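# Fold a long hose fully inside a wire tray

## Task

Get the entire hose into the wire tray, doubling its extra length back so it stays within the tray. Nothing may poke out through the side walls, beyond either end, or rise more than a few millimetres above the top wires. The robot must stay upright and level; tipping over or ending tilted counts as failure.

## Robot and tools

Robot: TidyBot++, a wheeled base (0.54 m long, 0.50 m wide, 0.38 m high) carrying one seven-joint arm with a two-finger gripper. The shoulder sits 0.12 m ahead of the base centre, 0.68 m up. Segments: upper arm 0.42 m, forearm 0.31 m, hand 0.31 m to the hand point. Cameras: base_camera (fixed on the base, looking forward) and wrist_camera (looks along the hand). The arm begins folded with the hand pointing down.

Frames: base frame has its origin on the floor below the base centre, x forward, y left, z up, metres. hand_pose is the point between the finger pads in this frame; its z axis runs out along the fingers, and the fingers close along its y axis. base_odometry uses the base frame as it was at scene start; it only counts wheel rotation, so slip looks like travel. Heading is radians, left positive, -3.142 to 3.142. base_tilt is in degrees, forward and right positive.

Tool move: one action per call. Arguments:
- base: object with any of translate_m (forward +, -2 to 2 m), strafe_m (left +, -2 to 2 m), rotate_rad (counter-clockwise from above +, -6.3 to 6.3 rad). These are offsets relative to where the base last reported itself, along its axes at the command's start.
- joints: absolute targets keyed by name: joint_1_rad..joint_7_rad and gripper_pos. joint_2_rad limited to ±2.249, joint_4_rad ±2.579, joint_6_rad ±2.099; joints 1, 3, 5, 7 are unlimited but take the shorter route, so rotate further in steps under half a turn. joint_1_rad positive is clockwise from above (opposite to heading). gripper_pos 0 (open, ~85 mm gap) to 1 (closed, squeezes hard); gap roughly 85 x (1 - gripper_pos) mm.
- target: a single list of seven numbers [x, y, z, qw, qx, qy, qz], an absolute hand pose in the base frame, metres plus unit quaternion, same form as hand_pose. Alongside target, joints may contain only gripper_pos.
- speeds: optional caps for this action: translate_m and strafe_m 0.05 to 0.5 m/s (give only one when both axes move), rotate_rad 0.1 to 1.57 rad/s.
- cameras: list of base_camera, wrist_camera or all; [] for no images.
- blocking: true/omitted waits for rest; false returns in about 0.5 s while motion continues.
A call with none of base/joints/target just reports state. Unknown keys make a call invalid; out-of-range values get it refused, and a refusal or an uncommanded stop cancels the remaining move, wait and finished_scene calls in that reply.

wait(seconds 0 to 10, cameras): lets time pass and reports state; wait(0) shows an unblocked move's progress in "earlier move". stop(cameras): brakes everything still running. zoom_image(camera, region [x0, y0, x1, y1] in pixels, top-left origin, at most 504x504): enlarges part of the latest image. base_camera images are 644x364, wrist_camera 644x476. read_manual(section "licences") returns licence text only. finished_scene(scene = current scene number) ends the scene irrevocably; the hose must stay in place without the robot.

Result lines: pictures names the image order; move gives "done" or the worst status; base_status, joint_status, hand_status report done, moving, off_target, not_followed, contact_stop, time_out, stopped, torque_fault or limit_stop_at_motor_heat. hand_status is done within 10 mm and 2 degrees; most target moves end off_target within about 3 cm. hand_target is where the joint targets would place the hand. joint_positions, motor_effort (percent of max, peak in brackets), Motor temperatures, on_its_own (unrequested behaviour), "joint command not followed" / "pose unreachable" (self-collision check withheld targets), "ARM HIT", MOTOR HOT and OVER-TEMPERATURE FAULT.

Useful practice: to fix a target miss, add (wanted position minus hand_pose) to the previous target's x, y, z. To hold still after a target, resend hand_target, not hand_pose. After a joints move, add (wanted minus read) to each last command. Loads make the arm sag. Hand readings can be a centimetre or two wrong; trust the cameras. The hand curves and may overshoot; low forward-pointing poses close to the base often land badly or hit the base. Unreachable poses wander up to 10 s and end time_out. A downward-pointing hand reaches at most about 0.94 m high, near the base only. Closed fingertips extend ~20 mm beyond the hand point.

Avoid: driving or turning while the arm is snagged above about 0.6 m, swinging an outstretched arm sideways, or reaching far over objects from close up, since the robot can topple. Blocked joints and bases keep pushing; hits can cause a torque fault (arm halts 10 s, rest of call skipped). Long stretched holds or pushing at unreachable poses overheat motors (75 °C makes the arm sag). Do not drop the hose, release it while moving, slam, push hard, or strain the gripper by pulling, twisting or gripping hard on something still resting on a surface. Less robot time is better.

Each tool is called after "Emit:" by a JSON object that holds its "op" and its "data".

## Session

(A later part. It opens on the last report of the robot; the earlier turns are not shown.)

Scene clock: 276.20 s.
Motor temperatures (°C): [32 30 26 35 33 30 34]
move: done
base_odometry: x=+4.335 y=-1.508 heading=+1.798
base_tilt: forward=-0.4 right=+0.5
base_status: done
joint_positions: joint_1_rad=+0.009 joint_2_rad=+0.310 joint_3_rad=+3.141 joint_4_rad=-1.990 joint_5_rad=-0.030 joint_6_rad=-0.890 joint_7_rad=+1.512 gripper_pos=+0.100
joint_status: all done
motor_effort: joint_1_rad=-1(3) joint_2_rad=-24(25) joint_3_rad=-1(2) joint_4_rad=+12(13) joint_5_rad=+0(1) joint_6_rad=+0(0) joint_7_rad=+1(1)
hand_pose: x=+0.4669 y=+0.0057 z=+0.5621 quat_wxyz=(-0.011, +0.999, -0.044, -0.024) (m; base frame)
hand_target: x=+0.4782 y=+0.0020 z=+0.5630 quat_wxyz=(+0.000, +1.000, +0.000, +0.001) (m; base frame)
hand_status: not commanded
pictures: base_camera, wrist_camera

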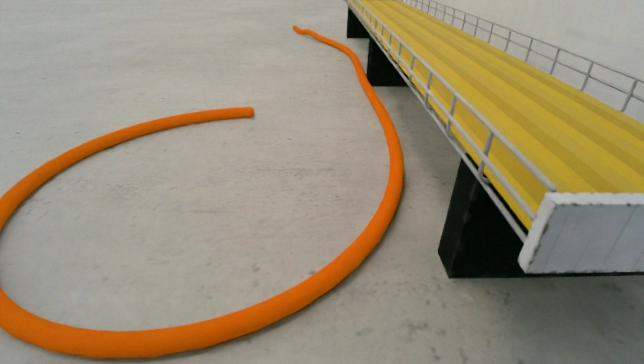

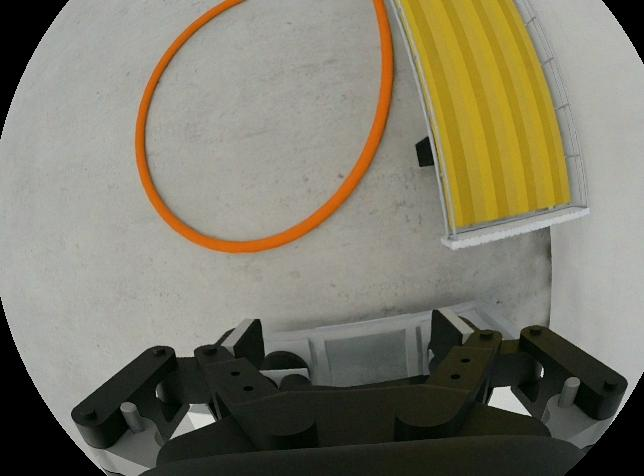

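Emit:
{"op": "move", "data": {"target": [0.555, 0.0, 0.06, 0, 0.917, -0.399, 0], "cameras": ["wrist_camera"]}}

Scene clock: 279.53 s.
Motor temperatures (°C): [32 30 26 35 33 30 34]
move: off_target
base_odometry: x=+4.335 y=-1.508 heading=+1.798
base_tilt: forward=-0.3 right=+0.5
base_status: not commanded
joint_positions: joint_1_rad=+0.009 joint_2_rad=+1.546 joint_3_rad=+3.150 joint_4_rad=-1.551 joint_5_rad=-0.376 joint_6_rad=-0.112 joint_7_rad=+1.215 gripper_pos=+0.100
joint_status: not commanded
motor_effort: joint_1_rad=-1(2) joint_2_rad=-39(43) joint_3_rad=-1(2) joint_4_rad=+1(13) joint_5_rad=+0(1) joint_6_rad=+0(1) joint_7_rad=+1(2)
hand_pose: x=+0.5348 y=+0.0050 z=+0.0674 quat_wxyz=(-0.004, +0.932, -0.362, -0.034) (m; base frame)
hand_target: x=+0.5550 y=+0.0000 z=+0.0600 quat_wxyz=(+0.000, +0.917, -0.399, +0.000) (m; base frame)
hand_status: off_target (0.022 m and 6.0 deg from the pose sent, 0.510 m and 42.1 deg at the start)
pictures: wrist_camera

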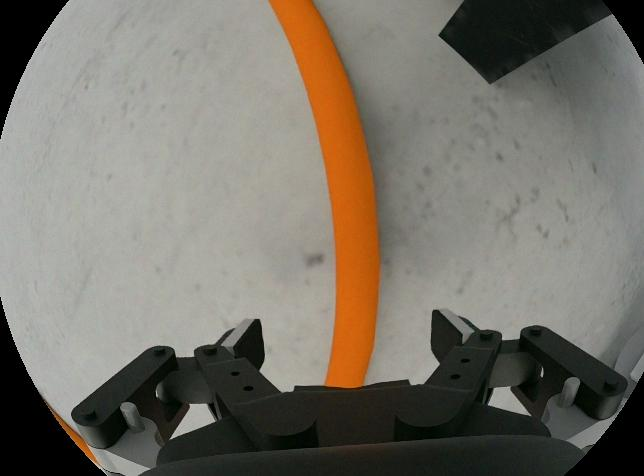

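Emit:
{"op": "move", "data": {"target": [0.555, 0.0, 0.02, 0, 0.917, -0.399, 0], "cameras": []}}

Emit:
{"op": "move", "data": {"joints": {"gripper_pos": 0.88}, "cameras": ["wrist_camera"]}}

Scene clock: 280.63 s.
Motor temperatures (°C): [32 30 26 35 33 30 34]
move: off_target
base_odometry: x=+4.335 y=-1.508 heading=+1.798
base_tilt: forward=-0.3 right=+0.5
base_status: not commanded
joint_positions: joint_1_rad=+0.009 joint_2_rad=+1.645 joint_3_rad=+3.153 joint_4_rad=-1.446 joint_5_rad=-0.378 joint_6_rad=-0.112 joint_7_rad=+1.211 gripper_pos=+0.100
joint_status: not commanded
motor_effort: joint_1_rad=+0(1) joint_2_rad=-39(42) joint_3_rad=-1(2) joint_4_rad=+0(2) joint_5_rad=+0(0) joint_6_rad=+0(1) joint_7_rad=+0(1)
hand_pose: x=+0.5380 y=+0.0035 z=+0.0258 quat_wxyz=(-0.004, +0.931, -0.364, -0.030) (m; base frame)
hand_target: x=+0.5550 y=+0.0000 z=+0.0200 quat_wxyz=(+0.000, +0.917, -0.399, +0.000) (m; base frame)
hand_status: off_target (0.018 m and 5.6 deg from the pose sent, 0.052 m and 6.0 deg at the start)
pictures: none
No camera images: "cameras" was empty.

Scene clock: 281.60 s.
Motor temperatures (°C): [32 30 26 35 33 30 34]
move: off_target
base_odometry: x=+4.335 y=-1.508 heading=+1.798
base_tilt: forward=-0.4 right=+0.5
base_status: not commanded
joint_positions: joint_1_rad=+0.009 joint_2_rad=+1.643 joint_3_rad=+3.155 joint_4_rad=-1.447 joint_5_rad=-0.380 joint_6_rad=-0.111 joint_7_rad=+1.209 gripper_pos=+0.774
joint_status: gripper_pos off_target (ended at +0.774, target +0.880)
motor_effort: joint_1_rad=+0(1) joint_2_rad=-37(41) joint_3_rad=-1(2) joint_4_rad=+3(6) joint_5_rad=+0(1) joint_6_rad=+3(4) joint_7_rad=+0(1)
hand_pose: x=+0.5384 y=+0.0020 z=+0.0265 quat_wxyz=(-0.003, +0.930, -0.366, -0.029) (m; base frame)
hand_target: x=+0.5550 y=+0.0000 z=+0.0200 quat_wxyz=(+0.000, +0.917, -0.399, +0.000) (m; base frame)
hand_status: not commanded
pictures: wrist_camera

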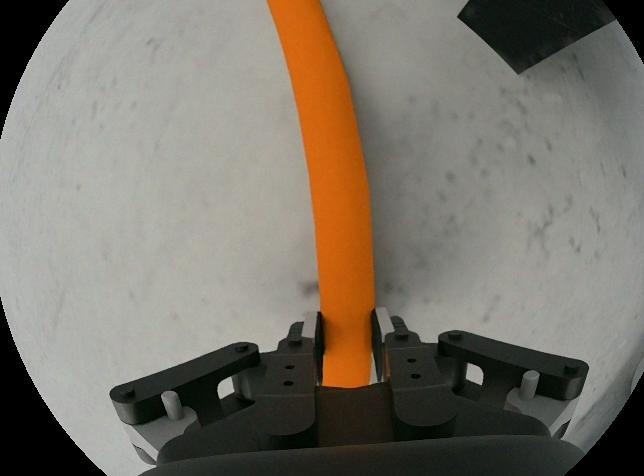

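Emit:
{"op": "move", "data": {"target": [0.52, -0.05, 0.55, 0, 0.95, -0.31, 0], "cameras": []}}

Emit:
{"op": "move", "data": {"target": [0.56, -0.33, 0.5, 0, 0.995, -0.1, 0]}}

Scene clock: 284.30 s.
Motor temperatures (°C): [32 30 26 35 33 30 34]
move: off_target
base_odometry: x=+4.335 y=-1.508 heading=+1.798
base_tilt: forward=-0.3 right=+0.6
base_status: not commanded
joint_positions: joint_1_rad=+0.009 joint_2_rad=+0.438 joint_3_rad=+3.300 joint_4_rad=-1.875 joint_5_rad=-0.130 joint_6_rad=-0.795 joint_7_rad=+1.208 gripper_pos=+0.774
joint_status: not commanded
motor_effort: joint_1_rad=+0(1) joint_2_rad=-32(48) joint_3_rad=+0(1) joint_4_rad=+14(15) joint_5_rad=+0(1) joint_6_rad=+0(3) joint_7_rad=+0(2)
hand_pose: x=+0.5412 y=-0.0437 z=+0.5402 quat_wxyz=(-0.016, +0.955, -0.297, +0.019) (m; base frame)
hand_target: x=+0.5200 y=-0.0500 z=+0.5500 quat_wxyz=(+0.000, +0.951, -0.310, +0.000) (m; base frame)
hand_status: off_target (0.024 m and 3.3 deg from the pose sent, 0.526 m and 7.6 deg at the start)
pictures: none
No camera images: "cameras" was empty.

Scene clock: 286.50 s.
Motor temperatures (°C): [32 30 26 35 33 30 34]
move: off_target
base_odometry: x=+4.334 y=-1.508 heading=+1.798
base_tilt: forward=-0.4 right=+0.5
base_status: not commanded
joint_positions: joint_1_rad=+0.586 joint_2_rad=+0.760 joint_3_rad=+3.204 joint_4_rad=-1.440 joint_5_rad=-0.084 joint_6_rad=-0.928 joint_7_rad=+1.990 gripper_pos=+0.774
joint_status: not commanded
motor_effort: joint_1_rad=+1(2) joint_2_rad=-44(45) joint_3_rad=+0(1) joint_4_rad=+15(17) joint_5_rad=+0(1) joint_6_rad=+2(2) joint_7_rad=+0(2)
hand_pose: x=+0.5711 y=-0.3129 z=+0.4907 quat_wxyz=(-0.007, +0.991, -0.130, +0.013) (m; base frame)
hand_target: x=+0.5600 y=-0.3300 z=+0.5000 quat_wxyz=(+0.000, +0.995, -0.100, +0.000) (m; base frame)
hand_status: off_target (0.022 m and 3.9 deg from the pose sent, 0.290 m and 23.2 deg at the start)
pictures: base_camera, wrist_camera

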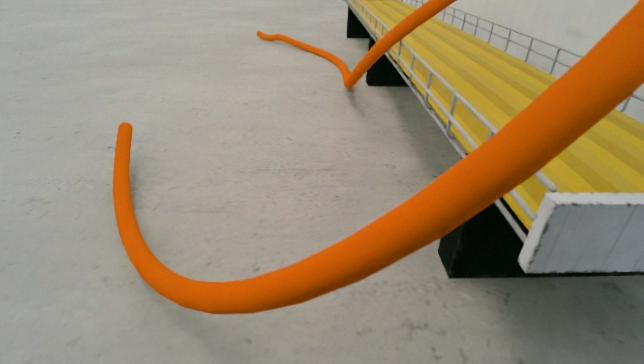

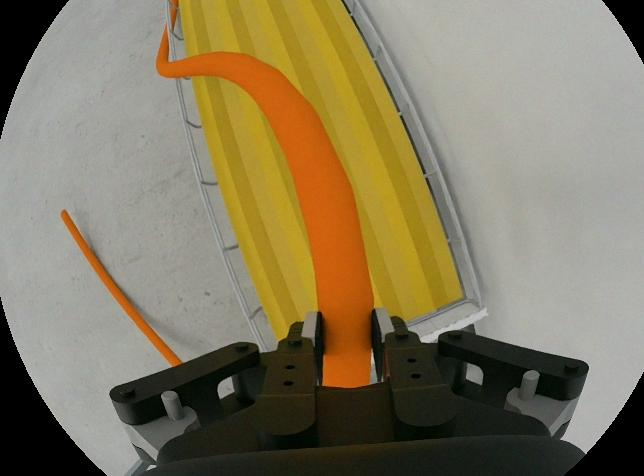

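Emit:
{"op": "move", "data": {"target": [0.545, -0.35, 0.28, 0, 0.995, -0.07, 0], "cameras": []}}

Emit:
{"op": "move", "data": {"target": [0.545, -0.35, 0.2, 0, 0.995, -0.07, 0]}}

Scene clock: 288.20 s.
Motor temperatures (°C): [32 30 26 35 33 30 34]
move: off_target
base_odometry: x=+4.334 y=-1.508 heading=+1.798
base_tilt: forward=-0.3 right=+0.6
base_status: not commanded
joint_positions: joint_1_rad=+0.688 joint_2_rad=+1.147 joint_3_rad=+3.122 joint_4_rad=-1.438 joint_5_rad=+0.028 joint_6_rad=-0.631 joint_7_rad=+2.016 gripper_pos=+0.774
joint_status: not commanded
motor_effort: joint_1_rad=+0(2) joint_2_rad=-45(50) joint_3_rad=-3(3) joint_4_rad=+10(16) joint_5_rad=-1(1) joint_6_rad=+0(2) joint_7_rad=+0(1)
hand_pose: x=+0.5307 y=-0.3284 z=+0.2779 quat_wxyz=(-0.021, +0.994, -0.105, -0.031) (m; base frame)
hand_target: x=+0.5450 y=-0.3500 z=+0.2800 quat_wxyz=(+0.000, +0.998, -0.070, +0.000) (m; base frame)
hand_status: off_target (0.026 m and 5.8 deg from the pose sent, 0.216 m and 7.1 deg at the start)
pictures: none
No camera images: "cameras" was empty.

Scene clock: 289.30 s.
Motor temperatures (°C): [32 30 26 35 33 30 34]
move: off_target
base_odometry: x=+4.334 y=-1.508 heading=+1.798
base_tilt: forward=-0.4 right=+0.6
base_status: not commanded
joint_positions: joint_1_rad=+0.690 joint_2_rad=+1.265 joint_3_rad=+3.112 joint_4_rad=-1.372 joint_5_rad=+0.059 joint_6_rad=-0.561 joint_7_rad=+2.016 gripper_pos=+0.774
joint_status: not commanded
motor_effort: joint_1_rad=+0(2) joint_2_rad=-40(46) joint_3_rad=-3(3) joint_4_rad=+9(10) joint_5_rad=-1(1) joint_6_rad=+3(3) joint_7_rad=+0(1)
hand_pose: x=+0.5377 y=-0.3341 z=+0.2227 quat_wxyz=(-0.014, +0.995, -0.092, -0.024) (m; base frame)
hand_target: x=+0.5450 y=-0.3500 z=+0.2000 quat_wxyz=(+0.000, +0.998, -0.070, +0.000) (m; base frame)
hand_status: off_target (0.029 m and 4.1 deg from the pose sent, 0.082 m and 5.8 deg at the start)
pictures: base_camera, wrist_camera

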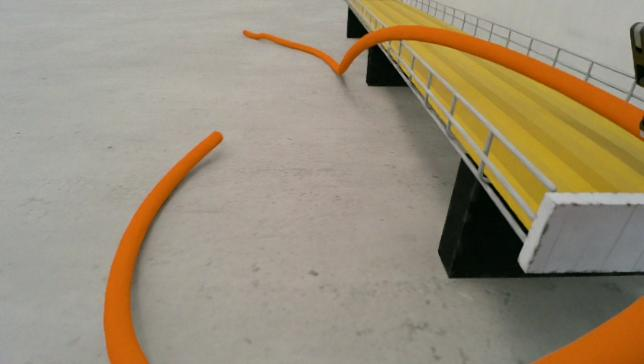

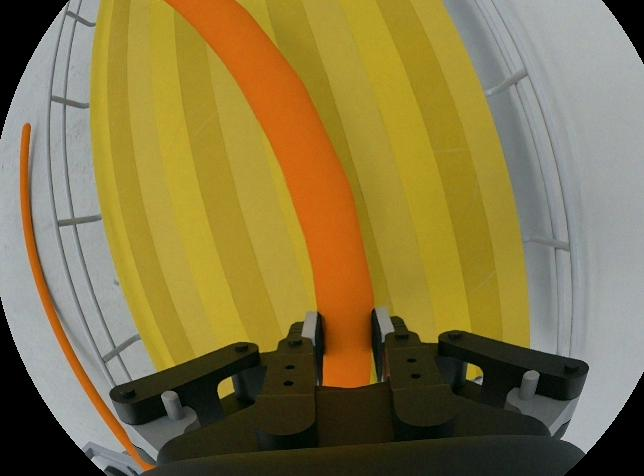

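Emit:
{"op": "move", "data": {"target": [0.545, -0.35, 0.178, 0, 0.995, -0.09, 0], "cameras": []}}

Emit:
{"op": "move", "data": {"joints": {"gripper_pos": 0.35}, "cameras": ["wrist_camera"]}}

Scene clock: 290.33 s.
Motor temperatures (°C): [32 30 26 35 33 30 34]
move: off_target
base_odometry: x=+4.334 y=-1.508 heading=+1.798
base_tilt: forward=-0.3 right=+0.6
base_status: not commanded
joint_positions: joint_1_rad=+0.690 joint_2_rad=+1.304 joint_3_rad=+3.112 joint_4_rad=-1.345 joint_5_rad=+0.060 joint_6_rad=-0.553 joint_7_rad=+2.016 gripper_pos=+0.774
joint_status: not commanded
motor_effort: joint_1_rad=+0(1) joint_2_rad=-38(40) joint_3_rad=-2(3) joint_4_rad=+8(9) joint_5_rad=-1(1) joint_6_rad=+4(4) joint_7_rad=+0(1)
hand_pose: x=+0.5382 y=-0.3343 z=+0.2056 quat_wxyz=(-0.015, +0.995, -0.092, -0.025) (m; base frame)
hand_target: x=+0.5450 y=-0.3500 z=+0.1780 quat_wxyz=(+0.000, +0.996, -0.090, +0.000) (m; base frame)
hand_status: off_target (0.032 m and 3.4 deg from the pose sent, 0.048 m and 3.2 deg at the start)
pictures: none
No camera images: "cameras" was empty.

Scene clock: 291.17 s.
Motor temperatures (°C): [32 30 26 35 33 30 34]
move: done
base_odometry: x=+4.334 y=-1.508 heading=+1.798
base_tilt: forward=-0.3 right=+0.6
base_status: not commanded
joint_positions: joint_1_rad=+0.691 joint_2_rad=+1.342 joint_3_rad=+3.107 joint_4_rad=-1.340 joint_5_rad=+0.060 joint_6_rad=-0.522 joint_7_rad=+2.016 gripper_pos=+0.350
joint_status: all done
motor_effort: joint_1_rad=+1(2) joint_2_rad=-44(46) joint_3_rad=-2(2) joint_4_rad=+7(9) joint_5_rad=+0(1) joint_6_rad=+0(4) joint_7_rad=+1(1)
hand_pose: x=+0.5358 y=-0.3277 z=+0.1854 quat_wxyz=(-0.018, +0.995, -0.092, -0.024) (m; base frame)
hand_target: x=+0.5450 y=-0.3500 z=+0.1780 quat_wxyz=(+0.000, +0.996, -0.090, +0.000) (m; base frame)
hand_status: not commanded
pictures: wrist_camera

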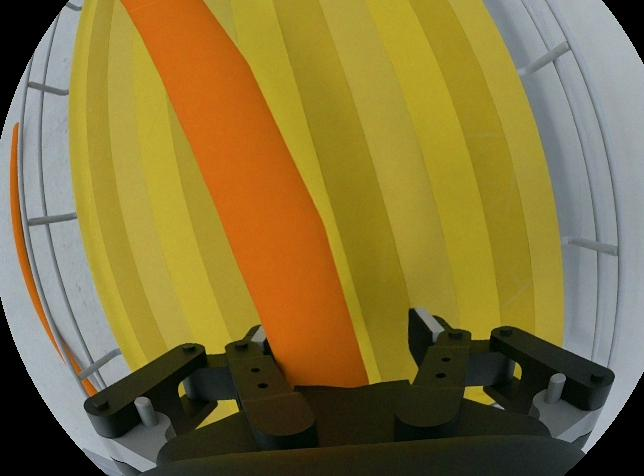

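Emit:
{"op": "move", "data": {"target": [0.545, -0.3, 0.19, 0, 0.985, -0.17, 0], "joints": {"gripper_pos": 0.15}, "cameras": ["wrist_camera"]}}

Scene clock: 292.33 s.
Motor temperatures (°C): [32 30 26 35 33 30 34]
move: off_target
base_odometry: x=+4.334 y=-1.508 heading=+1.798
base_tilt: forward=-0.4 right=+0.6
base_status: not commanded
joint_positions: joint_1_rad=+0.645 joint_2_rad=+1.310 joint_3_rad=+3.123 joint_4_rad=-1.447 joint_5_rad=+0.057 joint_6_rad=-0.440 joint_7_rad=+1.884 gripper_pos=+0.150
joint_status: all done
motor_effort: joint_1_rad=-1(2) joint_2_rad=-42(44) joint_3_rad=-2(3) joint_4_rad=+7(8) joint_5_rad=+0(1) joint_6_rad=+0(1) joint_7_rad=+0(1)
hand_pose: x=+0.5279 y=-0.3014 z=+0.1886 quat_wxyz=(-0.010, +0.990, -0.137, -0.025) (m; base frame)
hand_target: x=+0.5450 y=-0.3000 z=+0.1900 quat_wxyz=(+0.000, +0.985, -0.170, +0.000) (m; base frame)
hand_status: off_target (0.017 m and 5.0 deg from the pose sent, 0.030 m and 9.7 deg at the start)
pictures: wrist_camera

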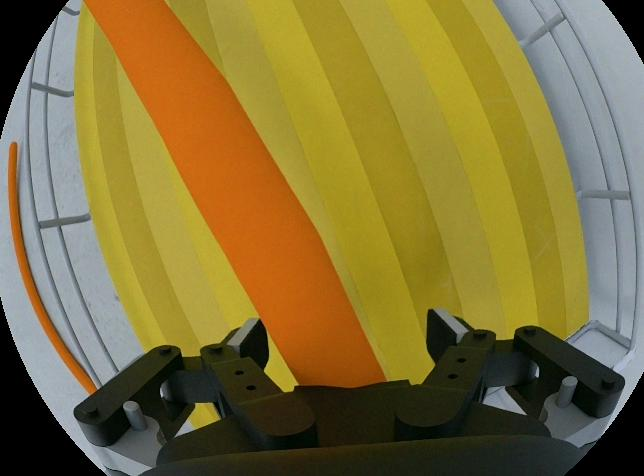

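Emit:
{"op": "move", "data": {"target": [0.545, -0.3, 0.3, 0, 0.997, -0.07, 0], "cameras": ["wrist_camera"]}}

Emit:
{"op": "move", "data": {"target": [0.545, -0.25, 0.55, 0, 0.995, -0.1, 0]}}

Scene clock: 294.00 s.
Motor temperatures (°C): [32 30 26 35 33 30 34]
move: off_target
base_odometry: x=+4.334 y=-1.508 heading=+1.798
base_tilt: forward=-0.4 right=+0.6
base_status: not commanded
joint_positions: joint_1_rad=+0.645 joint_2_rad=+1.073 joint_3_rad=+3.114 joint_4_rad=-1.552 joint_5_rad=+0.057 joint_6_rad=-0.463 joint_7_rad=+1.941 gripper_pos=+0.150
joint_status: not commanded
motor_effort: joint_1_rad=-1(2) joint_2_rad=-43(47) joint_3_rad=-2(2) joint_4_rad=+8(10) joint_5_rad=+0(1) joint_6_rad=+1(1) joint_7_rad=+1(2)
hand_pose: x=+0.5579 y=-0.3181 z=+0.2991 quat_wxyz=(+0.015, +0.994, -0.105, +0.023) (m; base frame)
hand_target: x=+0.5450 y=-0.3000 z=+0.3000 quat_wxyz=(+0.000, +0.998, -0.070, +0.000) (m; base frame)
hand_status: off_target (0.022 m and 5.2 deg from the pose sent, 0.113 m and 8.3 deg at the start)
pictures: wrist_camera

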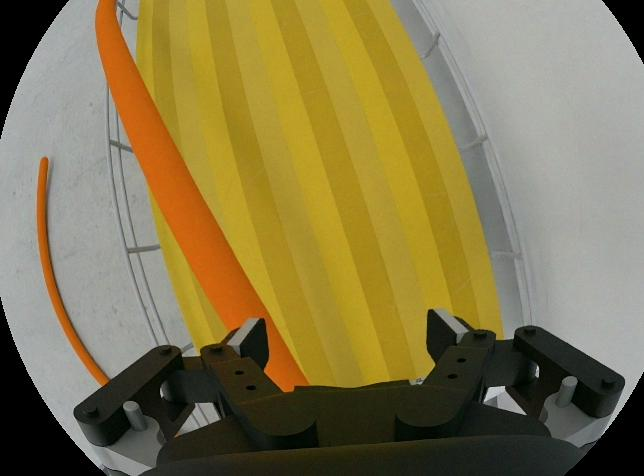

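Scene clock: 296.00 s.
Motor temperatures (°C): [32 30 26 35 33 30 34]
move: off_target
base_odometry: x=+4.334 y=-1.508 heading=+1.798
base_tilt: forward=-0.4 right=+0.6
base_status: not commanded
joint_positions: joint_1_rad=+0.506 joint_2_rad=+0.589 joint_3_rad=+3.212 joint_4_rad=-1.557 joint_5_rad=-0.013 joint_6_rad=-0.932 joint_7_rad=+1.941 gripper_pos=+0.150
joint_status: not commanded
motor_effort: joint_1_rad=+0(2) joint_2_rad=-36(46) joint_3_rad=+0(2) joint_4_rad=+14(15) joint_5_rad=+0(1) joint_6_rad=+1(1) joint_7_rad=+1(1)
hand_pose: x=+0.5566 y=-0.2776 z=+0.5499 quat_wxyz=(+0.027, +0.994, -0.100, +0.022) (m; base frame)
hand_target: x=+0.5450 y=-0.2500 z=+0.5500 quat_wxyz=(+0.000, +0.995, -0.100, +0.000) (m; base frame)
hand_status: off_target (0.030 m and 4.0 deg from the pose sent, 0.260 m and 3.2 deg at the start)
pictures: base_camera, wrist_camera

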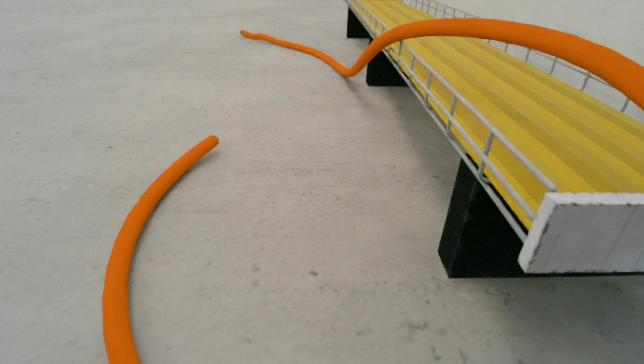

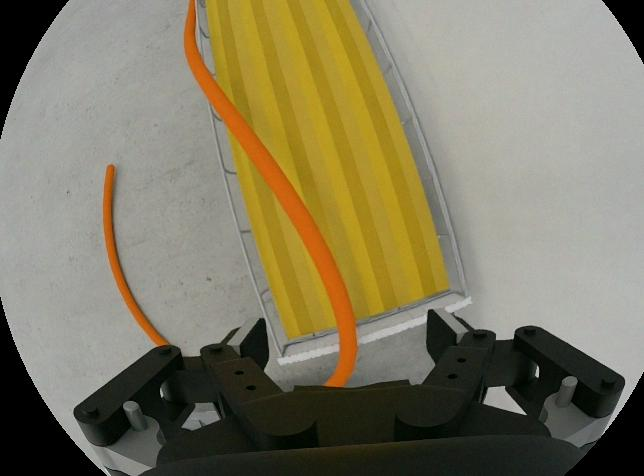

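Emit:
{"op": "move", "data": {"base": {"strafe_m": 0.7}, "cameras": []}}

Emit:
{"op": "move", "data": {"base": {"translate_m": 1.5}, "target": [0.43, -0.47, 0.3, 0, 0.383, -0.924, 0]}}

Scene clock: 299.40 s.
Motor temperatures (°C): [32 30 26 35 33 30 34]
move: done
base_odometry: x=+3.652 y=-1.666 heading=+1.798
base_tilt: forward=-0.3 right=+0.6
base_status: done
joint_positions: joint_1_rad=+0.493 joint_2_rad=+0.587 joint_3_rad=+3.223 joint_4_rad=-1.559 joint_5_rad=-0.018 joint_6_rad=-0.938 joint_7_rad=+1.941 gripper_pos=+0.150
joint_status: not commanded
motor_effort: joint_1_rad=+0(4) joint_2_rad=-36(38) joint_3_rad=+0(2) joint_4_rad=+14(15) joint_5_rad=+0(1) joint_6_rad=+1(1) joint_7_rad=+1(2)
hand_pose: x=+0.5557 y=-0.2743 z=+0.5503 quat_wxyz=(+0.027, +0.995, -0.099, +0.020) (m; base frame)
hand_target: x=+0.5450 y=-0.2500 z=+0.5500 quat_wxyz=(+0.000, +0.995, -0.100, +0.000) (m; base frame)
hand_status: not commanded
pictures: none
No camera images: "cameras" was empty.

Scene clock: 303.67 s.
Motor temperatures (°C): [32 30 26 35 33 30 34]
move: off_target
base_odometry: x=+3.314 y=-0.205 heading=+1.798
base_tilt: forward=-0.3 right=+0.6
base_status: done
joint_positions: joint_1_rad=+0.760 joint_2_rad=+1.134 joint_3_rad=+3.519 joint_4_rad=-1.421 joint_5_rad=-0.523 joint_6_rad=-0.759 joint_7_rad=+0.666 gripper_pos=+0.150
joint_status: not commanded
motor_effort: joint_1_rad=-1(3) joint_2_rad=-44(46) joint_3_rad=+4(5) joint_4_rad=+8(16) joint_5_rad=+0(1) joint_6_rad=+0(2) joint_7_rad=+1(2)
hand_pose: x=+0.4277 y=-0.4417 z=+0.3029 quat_wxyz=(+0.001, +0.430, -0.902, -0.034) (m; base frame)
hand_target: x=+0.4300 y=-0.4700 z=+0.3000 quat_wxyz=(+0.000, +0.383, -0.924, +0.000) (m; base frame)
hand_status: off_target (0.029 m and 7.1 deg from the pose sent, 0.342 m and 123.6 deg at the start)
pictures: base_camera, wrist_camera

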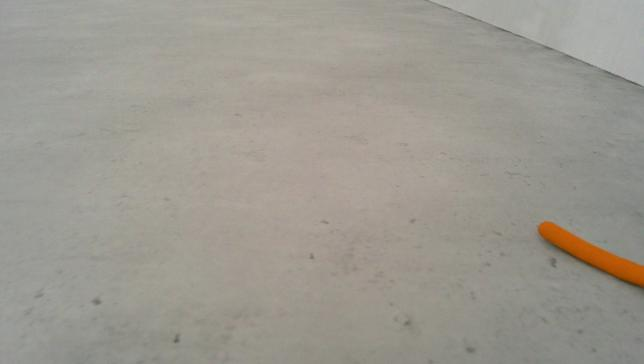

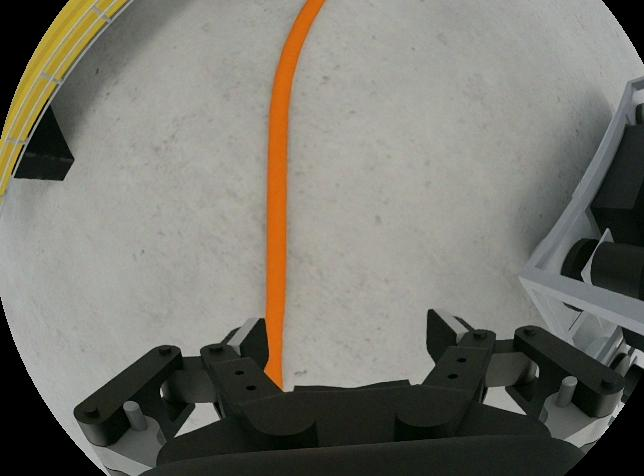

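Emit:
{"op": "move", "data": {"target": [0.48, -0.50, 0.12, 0, 0.383, -0.924, 0], "cameras": ["wrist_camera"]}}

Scene clock: 305.70 s.
Motor temperatures (°C): [32 30 26 35 33 30 34]
move: off_target
base_odometry: x=+3.314 y=-0.205 heading=+1.798
base_tilt: forward=-0.3 right=+0.5
base_status: not commanded
joint_positions: joint_1_rad=+0.796 joint_2_rad=+1.581 joint_3_rad=+3.468 joint_4_rad=-0.919 joint_5_rad=-0.523 joint_6_rad=-0.759 joint_7_rad=+0.477 gripper_pos=+0.150
joint_status: not commanded
motor_effort: joint_1_rad=+0(1) joint_2_rad=-49(52) joint_3_rad=+3(4) joint_4_rad=+9(10) joint_5_rad=+0(0) joint_6_rad=+0(1) joint_7_rad=+0(2)
hand_pose: x=+0.4845 y=-0.4757 z=+0.1238 quat_wxyz=(-0.004, +0.409, -0.912, -0.025) (m; base frame)
hand_target: x=+0.4800 y=-0.5000 z=+0.1200 quat_wxyz=(+0.000, +0.383, -0.924, +0.000) (m; base frame)
hand_status: off_target (0.025 m and 4.4 deg from the pose sent, 0.199 m and 7.1 deg at the start)
pictures: wrist_camera

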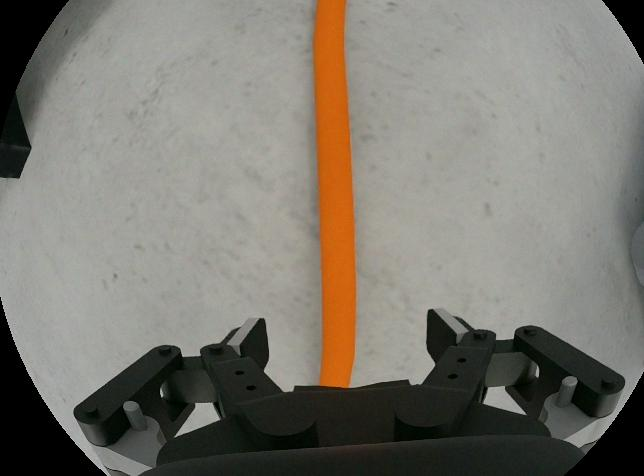

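Emit:
{"op": "move", "data": {"target": [0.483, -0.502, 0.022, 0, 0.383, -0.924, 0], "cameras": []}}

Emit:
{"op": "move", "data": {"joints": {"gripper_pos": 0.88}, "cameras": ["wrist_camera"]}}

Scene clock: 307.73 s.
Motor temperatures (°C): [32 30 26 35 33 30 34]
move: off_target
base_odometry: x=+3.314 y=-0.205 heading=+1.798
base_tilt: forward=-0.3 right=+0.6
base_status: not commanded
joint_positions: joint_1_rad=+0.851 joint_2_rad=+1.854 joint_3_rad=+3.423 joint_4_rad=-0.547 joint_5_rad=-0.413 joint_6_rad=-0.759 joint_7_rad=+0.342 gripper_pos=+0.150
joint_status: not commanded
motor_effort: joint_1_rad=+0(1) joint_2_rad=-49(52) joint_3_rad=+1(3) joint_4_rad=+11(12) joint_5_rad=+0(1) joint_6_rad=+0(1) joint_7_rad=+1(1)
hand_pose: x=+0.4971 y=-0.4944 z=+0.0235 quat_wxyz=(-0.007, +0.407, -0.913, +0.005) (m; base frame)
hand_target: x=+0.4830 y=-0.5020 z=+0.0220 quat_wxyz=(+0.000, +0.383, -0.924, +0.000) (m; base frame)
hand_status: off_target (0.016 m and 3.2 deg from the pose sent, 0.105 m and 4.4 deg at the start)
pictures: none
No camera images: "cameras" was empty.

Scene clock: 308.70 s.
Motor temperatures (°C): [32 30 26 35 33 30 34]
move: off_target
base_odometry: x=+3.314 y=-0.205 heading=+1.798
base_tilt: forward=-0.4 right=+0.5
base_status: not commanded
joint_positions: joint_1_rad=+0.852 joint_2_rad=+1.854 joint_3_rad=+3.423 joint_4_rad=-0.546 joint_5_rad=-0.410 joint_6_rad=-0.759 joint_7_rad=+0.341 gripper_pos=+0.763
joint_status: gripper_pos off_target (ended at +0.763, target +0.880)
motor_effort: joint_1_rad=+0(1) joint_2_rad=-48(49) joint_3_rad=+1(1) joint_4_rad=+11(12) joint_5_rad=-1(1) joint_6_rad=+1(2) joint_7_rad=+0(2)
hand_pose: x=+0.4963 y=-0.4950 z=+0.0236 quat_wxyz=(-0.006, +0.407, -0.913, +0.005) (m; base frame)
hand_target: x=+0.4830 y=-0.5020 z=+0.0220 quat_wxyz=(+0.000, +0.383, -0.924, +0.000) (m; base frame)
hand_status: not commanded
pictures: wrist_camera

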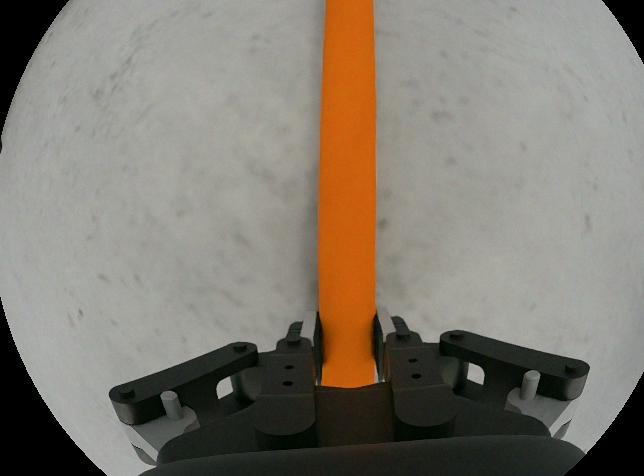

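Emit:
{"op": "move", "data": {"target": [0.45, -0.42, 0.62, 0, 0.30, -0.954, 0], "cameras": []}}

Emit:
{"op": "move", "data": {"base": {"translate_m": 0.13, "strafe_m": -0.4}, "target": [0.42, -0.55, 0.62, 0, 0.087, -0.996, 0]}}

Scene clock: 311.33 s.
Motor temperatures (°C): [32 30 26 35 33 30 34]
move: off_target
base_odometry: x=+3.314 y=-0.205 heading=+1.798
base_tilt: forward=-0.3 right=+0.6
base_status: not commanded
joint_positions: joint_1_rad=+0.634 joint_2_rad=+0.654 joint_3_rad=+3.685 joint_4_rad=-1.303 joint_5_rad=-0.363 joint_6_rad=-1.235 joint_7_rad=+0.254 gripper_pos=+0.763
joint_status: not commanded
motor_effort: joint_1_rad=-2(3) joint_2_rad=-41(57) joint_3_rad=+3(4) joint_4_rad=+17(18) joint_5_rad=-1(1) joint_6_rad=+1(2) joint_7_rad=+1(1)
hand_pose: x=+0.4554 y=-0.4418 z=+0.6087 quat_wxyz=(-0.014, +0.311, -0.950, +0.019) (m; base frame)
hand_target: x=+0.4500 y=-0.4200 z=+0.6200 quat_wxyz=(+0.000, +0.300, -0.954, +0.000) (m; base frame)
hand_status: off_target (0.025 m and 3.0 deg from the pose sent, 0.603 m and 13.1 deg at the start)
pictures: none
No camera images: "cameras" was empty.

Scene clock: 313.53 s.
Motor temperatures (°C): [32 30 26 35 33 30 34]
move: off_target
base_odometry: x=+3.675 y=+0.012 heading=+1.799
base_tilt: forward=-0.3 right=+0.5
base_status: done
joint_positions: joint_1_rad=+0.883 joint_2_rad=+0.863 joint_3_rad=+3.635 joint_4_rad=-0.870 joint_5_rad=-0.362 joint_6_rad=-1.451 joint_7_rad=-0.088 gripper_pos=+0.763
joint_status: not commanded
motor_effort: joint_1_rad=-1(4) joint_2_rad=-48(50) joint_3_rad=+3(4) joint_4_rad=+17(19) joint_5_rad=+0(2) joint_6_rad=+1(2) joint_7_rad=+0(1)
hand_pose: x=+0.4220 y=-0.5566 z=+0.6104 quat_wxyz=(+0.001, +0.114, -0.993, +0.014) (m; base frame)
hand_target: x=+0.4200 y=-0.5500 z=+0.6200 quat_wxyz=(+0.000, +0.087, -0.996, +0.000) (m; base frame)
hand_status: off_target (0.012 m and 3.5 deg from the pose sent, 0.114 m and 26.4 deg at the start)
pictures: base_camera, wrist_camera

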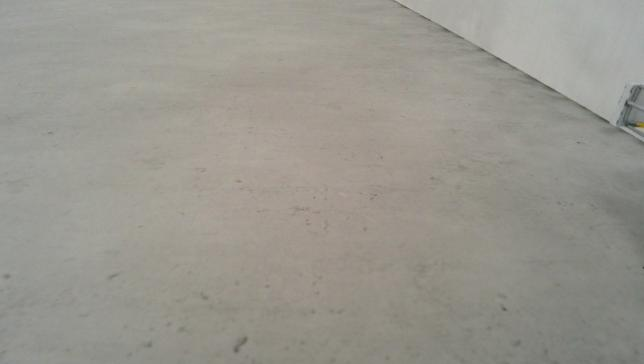

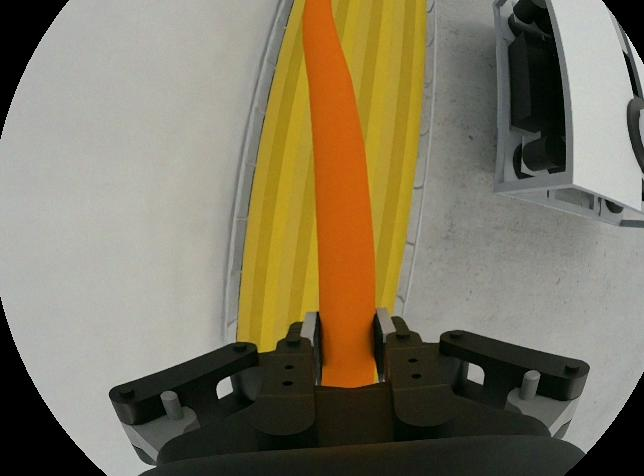

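Emit:
{"op": "move", "data": {"target": [0.43, -0.53, 0.33, 0, 0.07, 0.9976, 0]}}

Scene clock: 315.57 s.
Motor temperatures (°C): [32 30 26 35 33 30 34]
move: off_target
base_odometry: x=+3.675 y=+0.012 heading=+1.799
base_tilt: forward=-0.4 right=+0.6
base_status: not commanded
joint_positions: joint_1_rad=+0.812 joint_2_rad=+1.197 joint_3_rad=+3.644 joint_4_rad=-1.178 joint_5_rad=-0.578 joint_6_rad=-0.978 joint_7_rad=-0.229 gripper_pos=+0.763
joint_status: not commanded
motor_effort: joint_1_rad=+0(4) joint_2_rad=-48(55) joint_3_rad=+6(8) joint_4_rad=+10(17) joint_5_rad=+0(2) joint_6_rad=+0(1) joint_7_rad=-1(1)
hand_pose: x=+0.4197 y=-0.5113 z=+0.3261 quat_wxyz=(+0.017, -0.027, -0.999, -0.032) (m; base frame)
hand_target: x=+0.4300 y=-0.5300 z=+0.3300 quat_wxyz=(+0.000, -0.070, -0.998, +0.000) (m; base frame)
hand_status: off_target (0.022 m and 6.4 deg from the pose sent, 0.282 m and 21.2 deg at the start)
pictures: base_camera, wrist_camera

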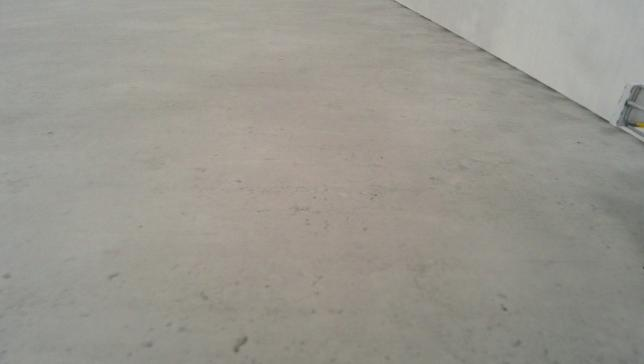

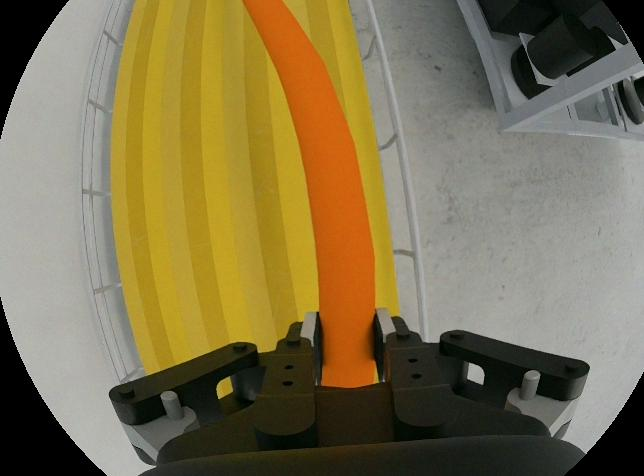

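Emit:
{"op": "move", "data": {"target": [0.435, -0.525, 0.2, 0, 0.05, 0.9987, 0]}}

Scene clock: 316.93 s.
Motor temperatures (°C): [32 30 26 35 33 30 34]
move: off_target
base_odometry: x=+3.675 y=+0.012 heading=+1.799
base_tilt: forward=-0.3 right=+0.5
base_status: not commanded
joint_positions: joint_1_rad=+0.812 joint_2_rad=+1.427 joint_3_rad=+3.596 joint_4_rad=-1.098 joint_5_rad=-0.633 joint_6_rad=-0.833 joint_7_rad=-0.229 gripper_pos=+0.763
joint_status: not commanded
motor_effort: joint_1_rad=+0(3) joint_2_rad=-48(52) joint_3_rad=+4(7) joint_4_rad=+8(10) joint_5_rad=+0(1) joint_6_rad=-1(1) joint_7_rad=+0(1)
hand_pose: x=+0.4235 y=-0.4954 z=+0.1978 quat_wxyz=(+0.026, -0.019, -0.999, -0.033) (m; base frame)
hand_target: x=+0.4350 y=-0.5250 z=+0.2000 quat_wxyz=(+0.000, -0.050, -0.999, +0.000) (m; base frame)
hand_status: off_target (0.032 m and 6.0 deg from the pose sent, 0.128 m and 4.9 deg at the start)
pictures: base_camera, wrist_camera

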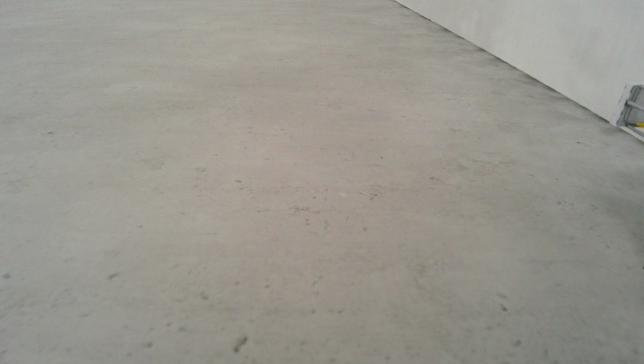

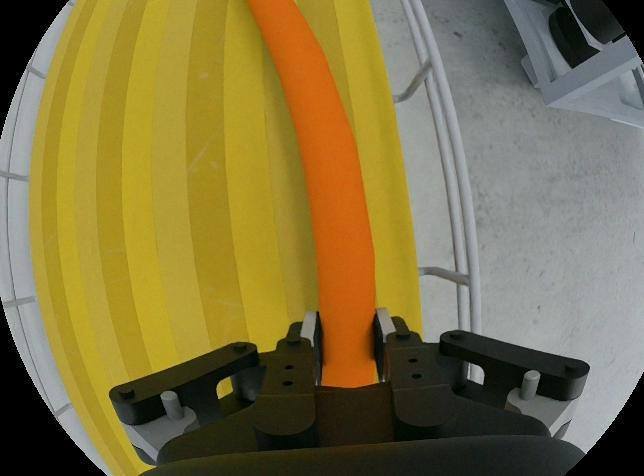

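Emit:
{"op": "move", "data": {"target": [0.435, -0.54, 0.19, 0.005, 0.05, 0.985, 0.15]}}

Scene clock: 319.87 s.
Motor temperatures (°C): [32 30 26 35 33 30 34]
move: off_target
base_odometry: x=+3.675 y=+0.012 heading=+1.799
base_tilt: forward=-0.4 right=+0.6
base_status: not commanded
joint_positions: joint_1_rad=+1.075 joint_2_rad=+1.713 joint_3_rad=+3.312 joint_4_rad=-0.272 joint_5_rad=-0.354 joint_6_rad=-1.368 joint_7_rad=-0.427 gripper_pos=+0.763
joint_status: not commanded
motor_effort: joint_1_rad=+0(4) joint_2_rad=-53(54) joint_3_rad=-2(5) joint_4_rad=+13(15) joint_5_rad=-2(4) joint_6_rad=-1(2) joint_7_rad=+0(1)
hand_pose: x=+0.4623 y=-0.5472 z=+0.1941 quat_wxyz=(-0.030, -0.016, -0.991, -0.127) (m; base frame)
hand_target: x=+0.4350 y=-0.5400 z=+0.1900 quat_wxyz=(-0.005, -0.050, -0.987, -0.150) (m; base frame)
hand_status: off_target (0.029 m and 5.5 deg from the pose sent, 0.047 m and 14.4 deg at the start)
pictures: base_camera, wrist_camera

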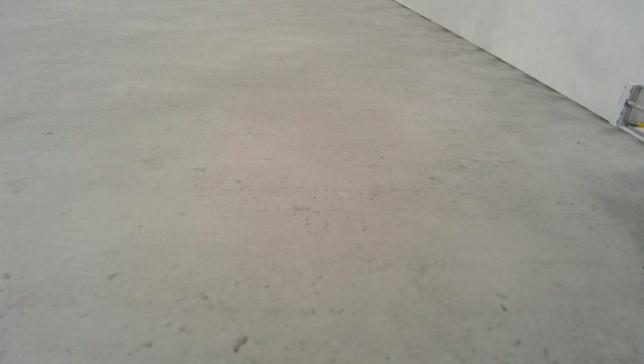

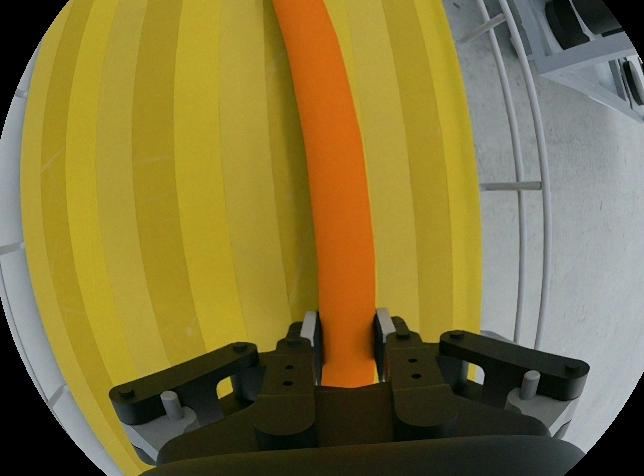

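Emit:
{"op": "move", "data": {"target": [0.405, -0.482, 0.186, 0.005, 0.05, 0.985, 0.15]}}

Scene clock: 321.83 s.
Motor temperatures (°C): [32 30 26 35 33 30 34]
move: off_target
base_odometry: x=+3.675 y=+0.012 heading=+1.799
base_tilt: forward=-0.3 right=+0.6
base_status: not commanded
joint_positions: joint_1_rad=+1.006 joint_2_rad=+1.524 joint_3_rad=+3.477 joint_4_rad=-0.851 joint_5_rad=-0.560 joint_6_rad=-1.157 joint_7_rad=-0.304 gripper_pos=+0.763
joint_status: not commanded
motor_effort: joint_1_rad=+2(3) joint_2_rad=-47(54) joint_3_rad=+3(3) joint_4_rad=+7(14) joint_5_rad=+1(2) joint_6_rad=-3(4) joint_7_rad=-1(1)
hand_pose: x=+0.4000 y=-0.4760 z=+0.1905 quat_wxyz=(+0.004, -0.067, -0.983, -0.170) (m; base frame)
hand_target: x=+0.4050 y=-0.4820 z=+0.1860 quat_wxyz=(-0.005, -0.050, -0.987, -0.150) (m; base frame)
hand_status: off_target (0.009 m and 3.2 deg from the pose sent, 0.087 m and 5.5 deg at the start)
pictures: base_camera, wrist_camera

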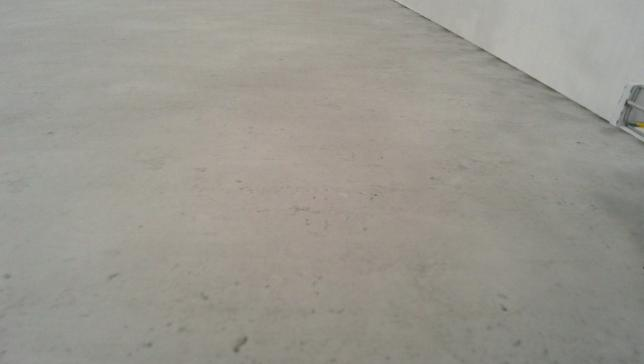

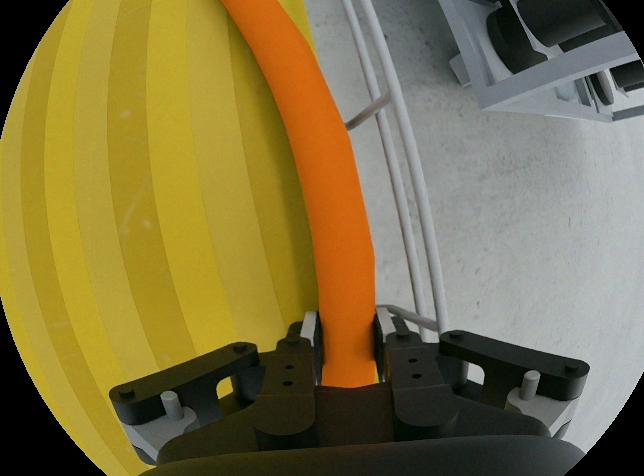

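Emit:
{"op": "move", "data": {"joints": {"gripper_pos": 0.5}}}

Scene clock: 322.77 s.
Motor temperatures (°C): [32 30 26 35 33 30 34]
move: done
base_odometry: x=+3.675 y=+0.012 heading=+1.799
base_tilt: forward=-0.4 right=+0.6
base_status: not commanded
joint_positions: joint_1_rad=+1.006 joint_2_rad=+1.524 joint_3_rad=+3.489 joint_4_rad=-0.861 joint_5_rad=-0.560 joint_6_rad=-1.152 joint_7_rad=-0.303 gripper_pos=+0.500
joint_status: all done
motor_effort: joint_1_rad=-1(2) joint_2_rad=-48(49) joint_3_rad=+1(3) joint_4_rad=+9(9) joint_5_rad=-1(1) joint_6_rad=-3(5) joint_7_rad=+1(1)
hand_pose: x=+0.3926 y=-0.4771 z=+0.1890 quat_wxyz=(+0.010, -0.070, -0.983, -0.167) (m; base frame)
hand_target: x=+0.4050 y=-0.4820 z=+0.1860 quat_wxyz=(-0.005, -0.050, -0.987, -0.150) (m; base frame)
hand_status: not commanded
pictures: base_camera, wrist_camera

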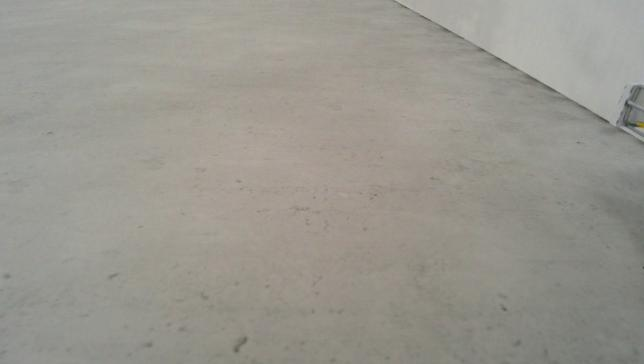

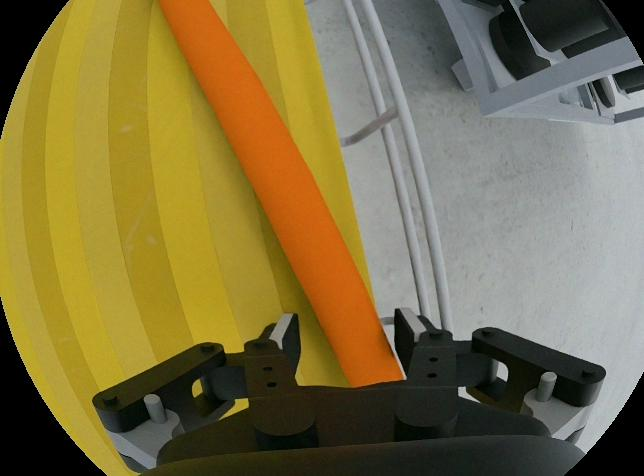

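Emit:
{"op": "move", "data": {"target": [0.405, -0.505, 0.26, 0.005, 0.05, 0.985, 0.16]}}

Scene clock: 323.93 s.
Motor temperatures (°C): [32 30 26 35 33 30 34]
move: off_target
base_odometry: x=+3.675 y=+0.012 heading=+1.799
base_tilt: forward=-0.4 right=+0.6
base_status: not commanded
joint_positions: joint_1_rad=+1.006 joint_2_rad=+1.421 joint_3_rad=+3.489 joint_4_rad=-0.838 joint_5_rad=-0.558 joint_6_rad=-1.212 joint_7_rad=-0.303 gripper_pos=+0.500
joint_status: not commanded
motor_effort: joint_1_rad=-1(1) joint_2_rad=-50(53) joint_3_rad=+2(2) joint_4_rad=+11(11) joint_5_rad=-1(1) joint_6_rad=-2(3) joint_7_rad=+0(1)
hand_pose: x=+0.4204 y=-0.5084 z=+0.2566 quat_wxyz=(-0.017, -0.059, -0.987, -0.146) (m; base frame)
hand_target: x=+0.4050 y=-0.5050 z=+0.2600 quat_wxyz=(-0.005, -0.050, -0.986, -0.160) (m; base frame)
hand_status: off_target (0.016 m and 2.3 deg from the pose sent, 0.077 m and 3.0 deg at the start)
pictures: base_camera, wrist_camera

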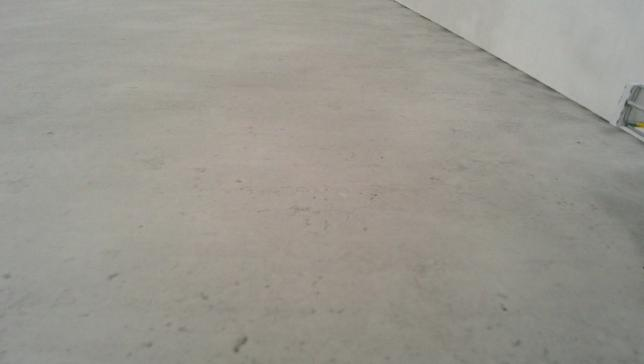

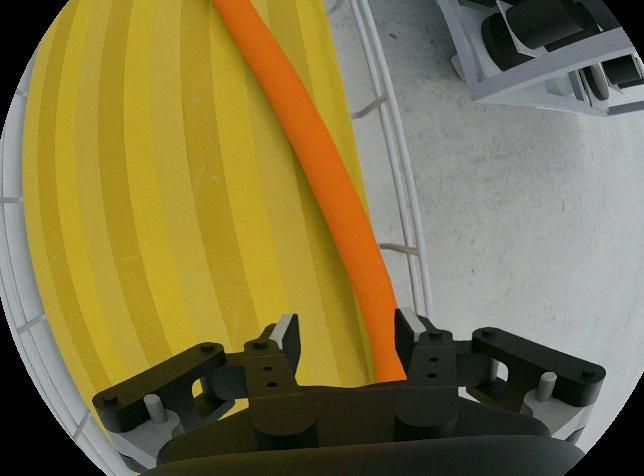

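Emit:
{"op": "move", "data": {"target": [0.40, -0.54, 0.5, 0, 0.05, 0.9987, 0.0], "cameras": ["wrist_camera"]}}

Scene clock: 325.83 s.
Motor temperatures (°C): [32 30 26 35 33 30 34]
move: off_target
base_odometry: x=+3.675 y=+0.012 heading=+1.799
base_tilt: forward=-0.3 right=+0.5
base_status: not commanded
joint_positions: joint_1_rad=+0.856 joint_2_rad=+0.934 joint_3_rad=+3.699 joint_4_rad=-1.135 joint_5_rad=-0.526 joint_6_rad=-1.212 joint_7_rad=-0.303 gripper_pos=+0.500
joint_status: not commanded
motor_effort: joint_1_rad=+0(2) joint_2_rad=-45(54) joint_3_rad=+5(5) joint_4_rad=+14(15) joint_5_rad=-1(1) joint_6_rad=+0(2) joint_7_rad=+0(1)
hand_pose: x=+0.4067 y=-0.5395 z=+0.5000 quat_wxyz=(-0.021, -0.075, -0.997, -0.014) (m; base frame)
hand_target: x=+0.4000 y=-0.5400 z=+0.5000 quat_wxyz=(+0.000, -0.050, -0.999, +0.000) (m; base frame)
hand_status: off_target (0.007 m and 4.0 deg from the pose sent, 0.246 m and 17.0 deg at the start)
pictures: wrist_camera

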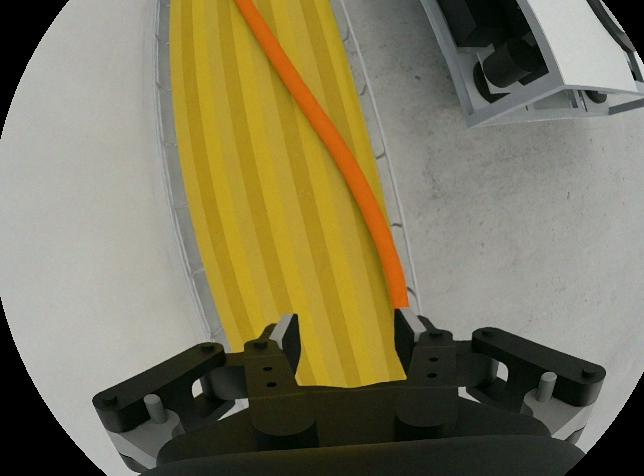

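Emit:
{"op": "move", "data": {"base": {"strafe_m": 0.3}, "target": [0.42, -0.54, 0.5, 0, 0.999, 0.0, 0.0], "cameras": ["wrist_camera"]}}

Scene clock: 329.30 s.
Motor temperatures (°C): [32 31 25 35 33 30 34]
move: off_target
base_odometry: x=+3.382 y=-0.055 heading=+1.799
base_tilt: forward=-0.4 right=+0.6
base_status: done
joint_positions: joint_1_rad=+1.037 joint_2_rad=+0.926 joint_3_rad=+3.153 joint_4_rad=-1.110 joint_5_rad=-0.042 joint_6_rad=-1.205 joint_7_rad=+2.574 gripper_pos=+0.500
joint_status: not commanded
motor_effort: joint_1_rad=+0(4) joint_2_rad=-46(47) joint_3_rad=-2(6) joint_4_rad=+14(15) joint_5_rad=-1(1) joint_6_rad=-1(1) joint_7_rad=+1(1)
hand_pose: x=+0.4243 y=-0.5013 z=+0.4839 quat_wxyz=(-0.050, +0.998, -0.029, -0.013) (m; base frame)
hand_target: x=+0.4200 y=-0.5400 z=+0.5000 quat_wxyz=(+0.000, +1.000, +0.000, +0.000) (m; base frame)
hand_status: off_target (0.042 m and 6.8 deg from the pose sent, 0.013 m and 171.4 deg at the start)
pictures: wrist_camera

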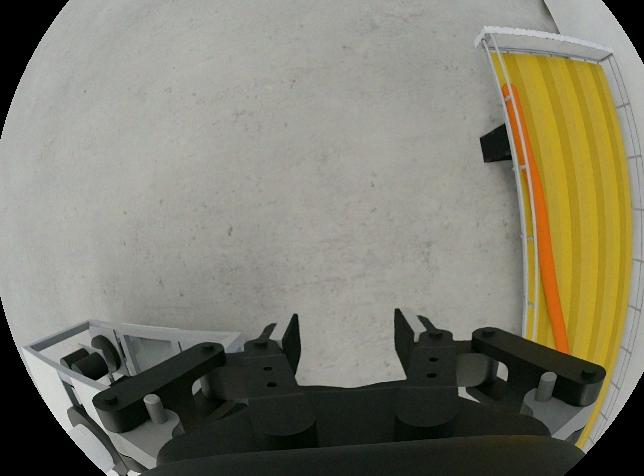

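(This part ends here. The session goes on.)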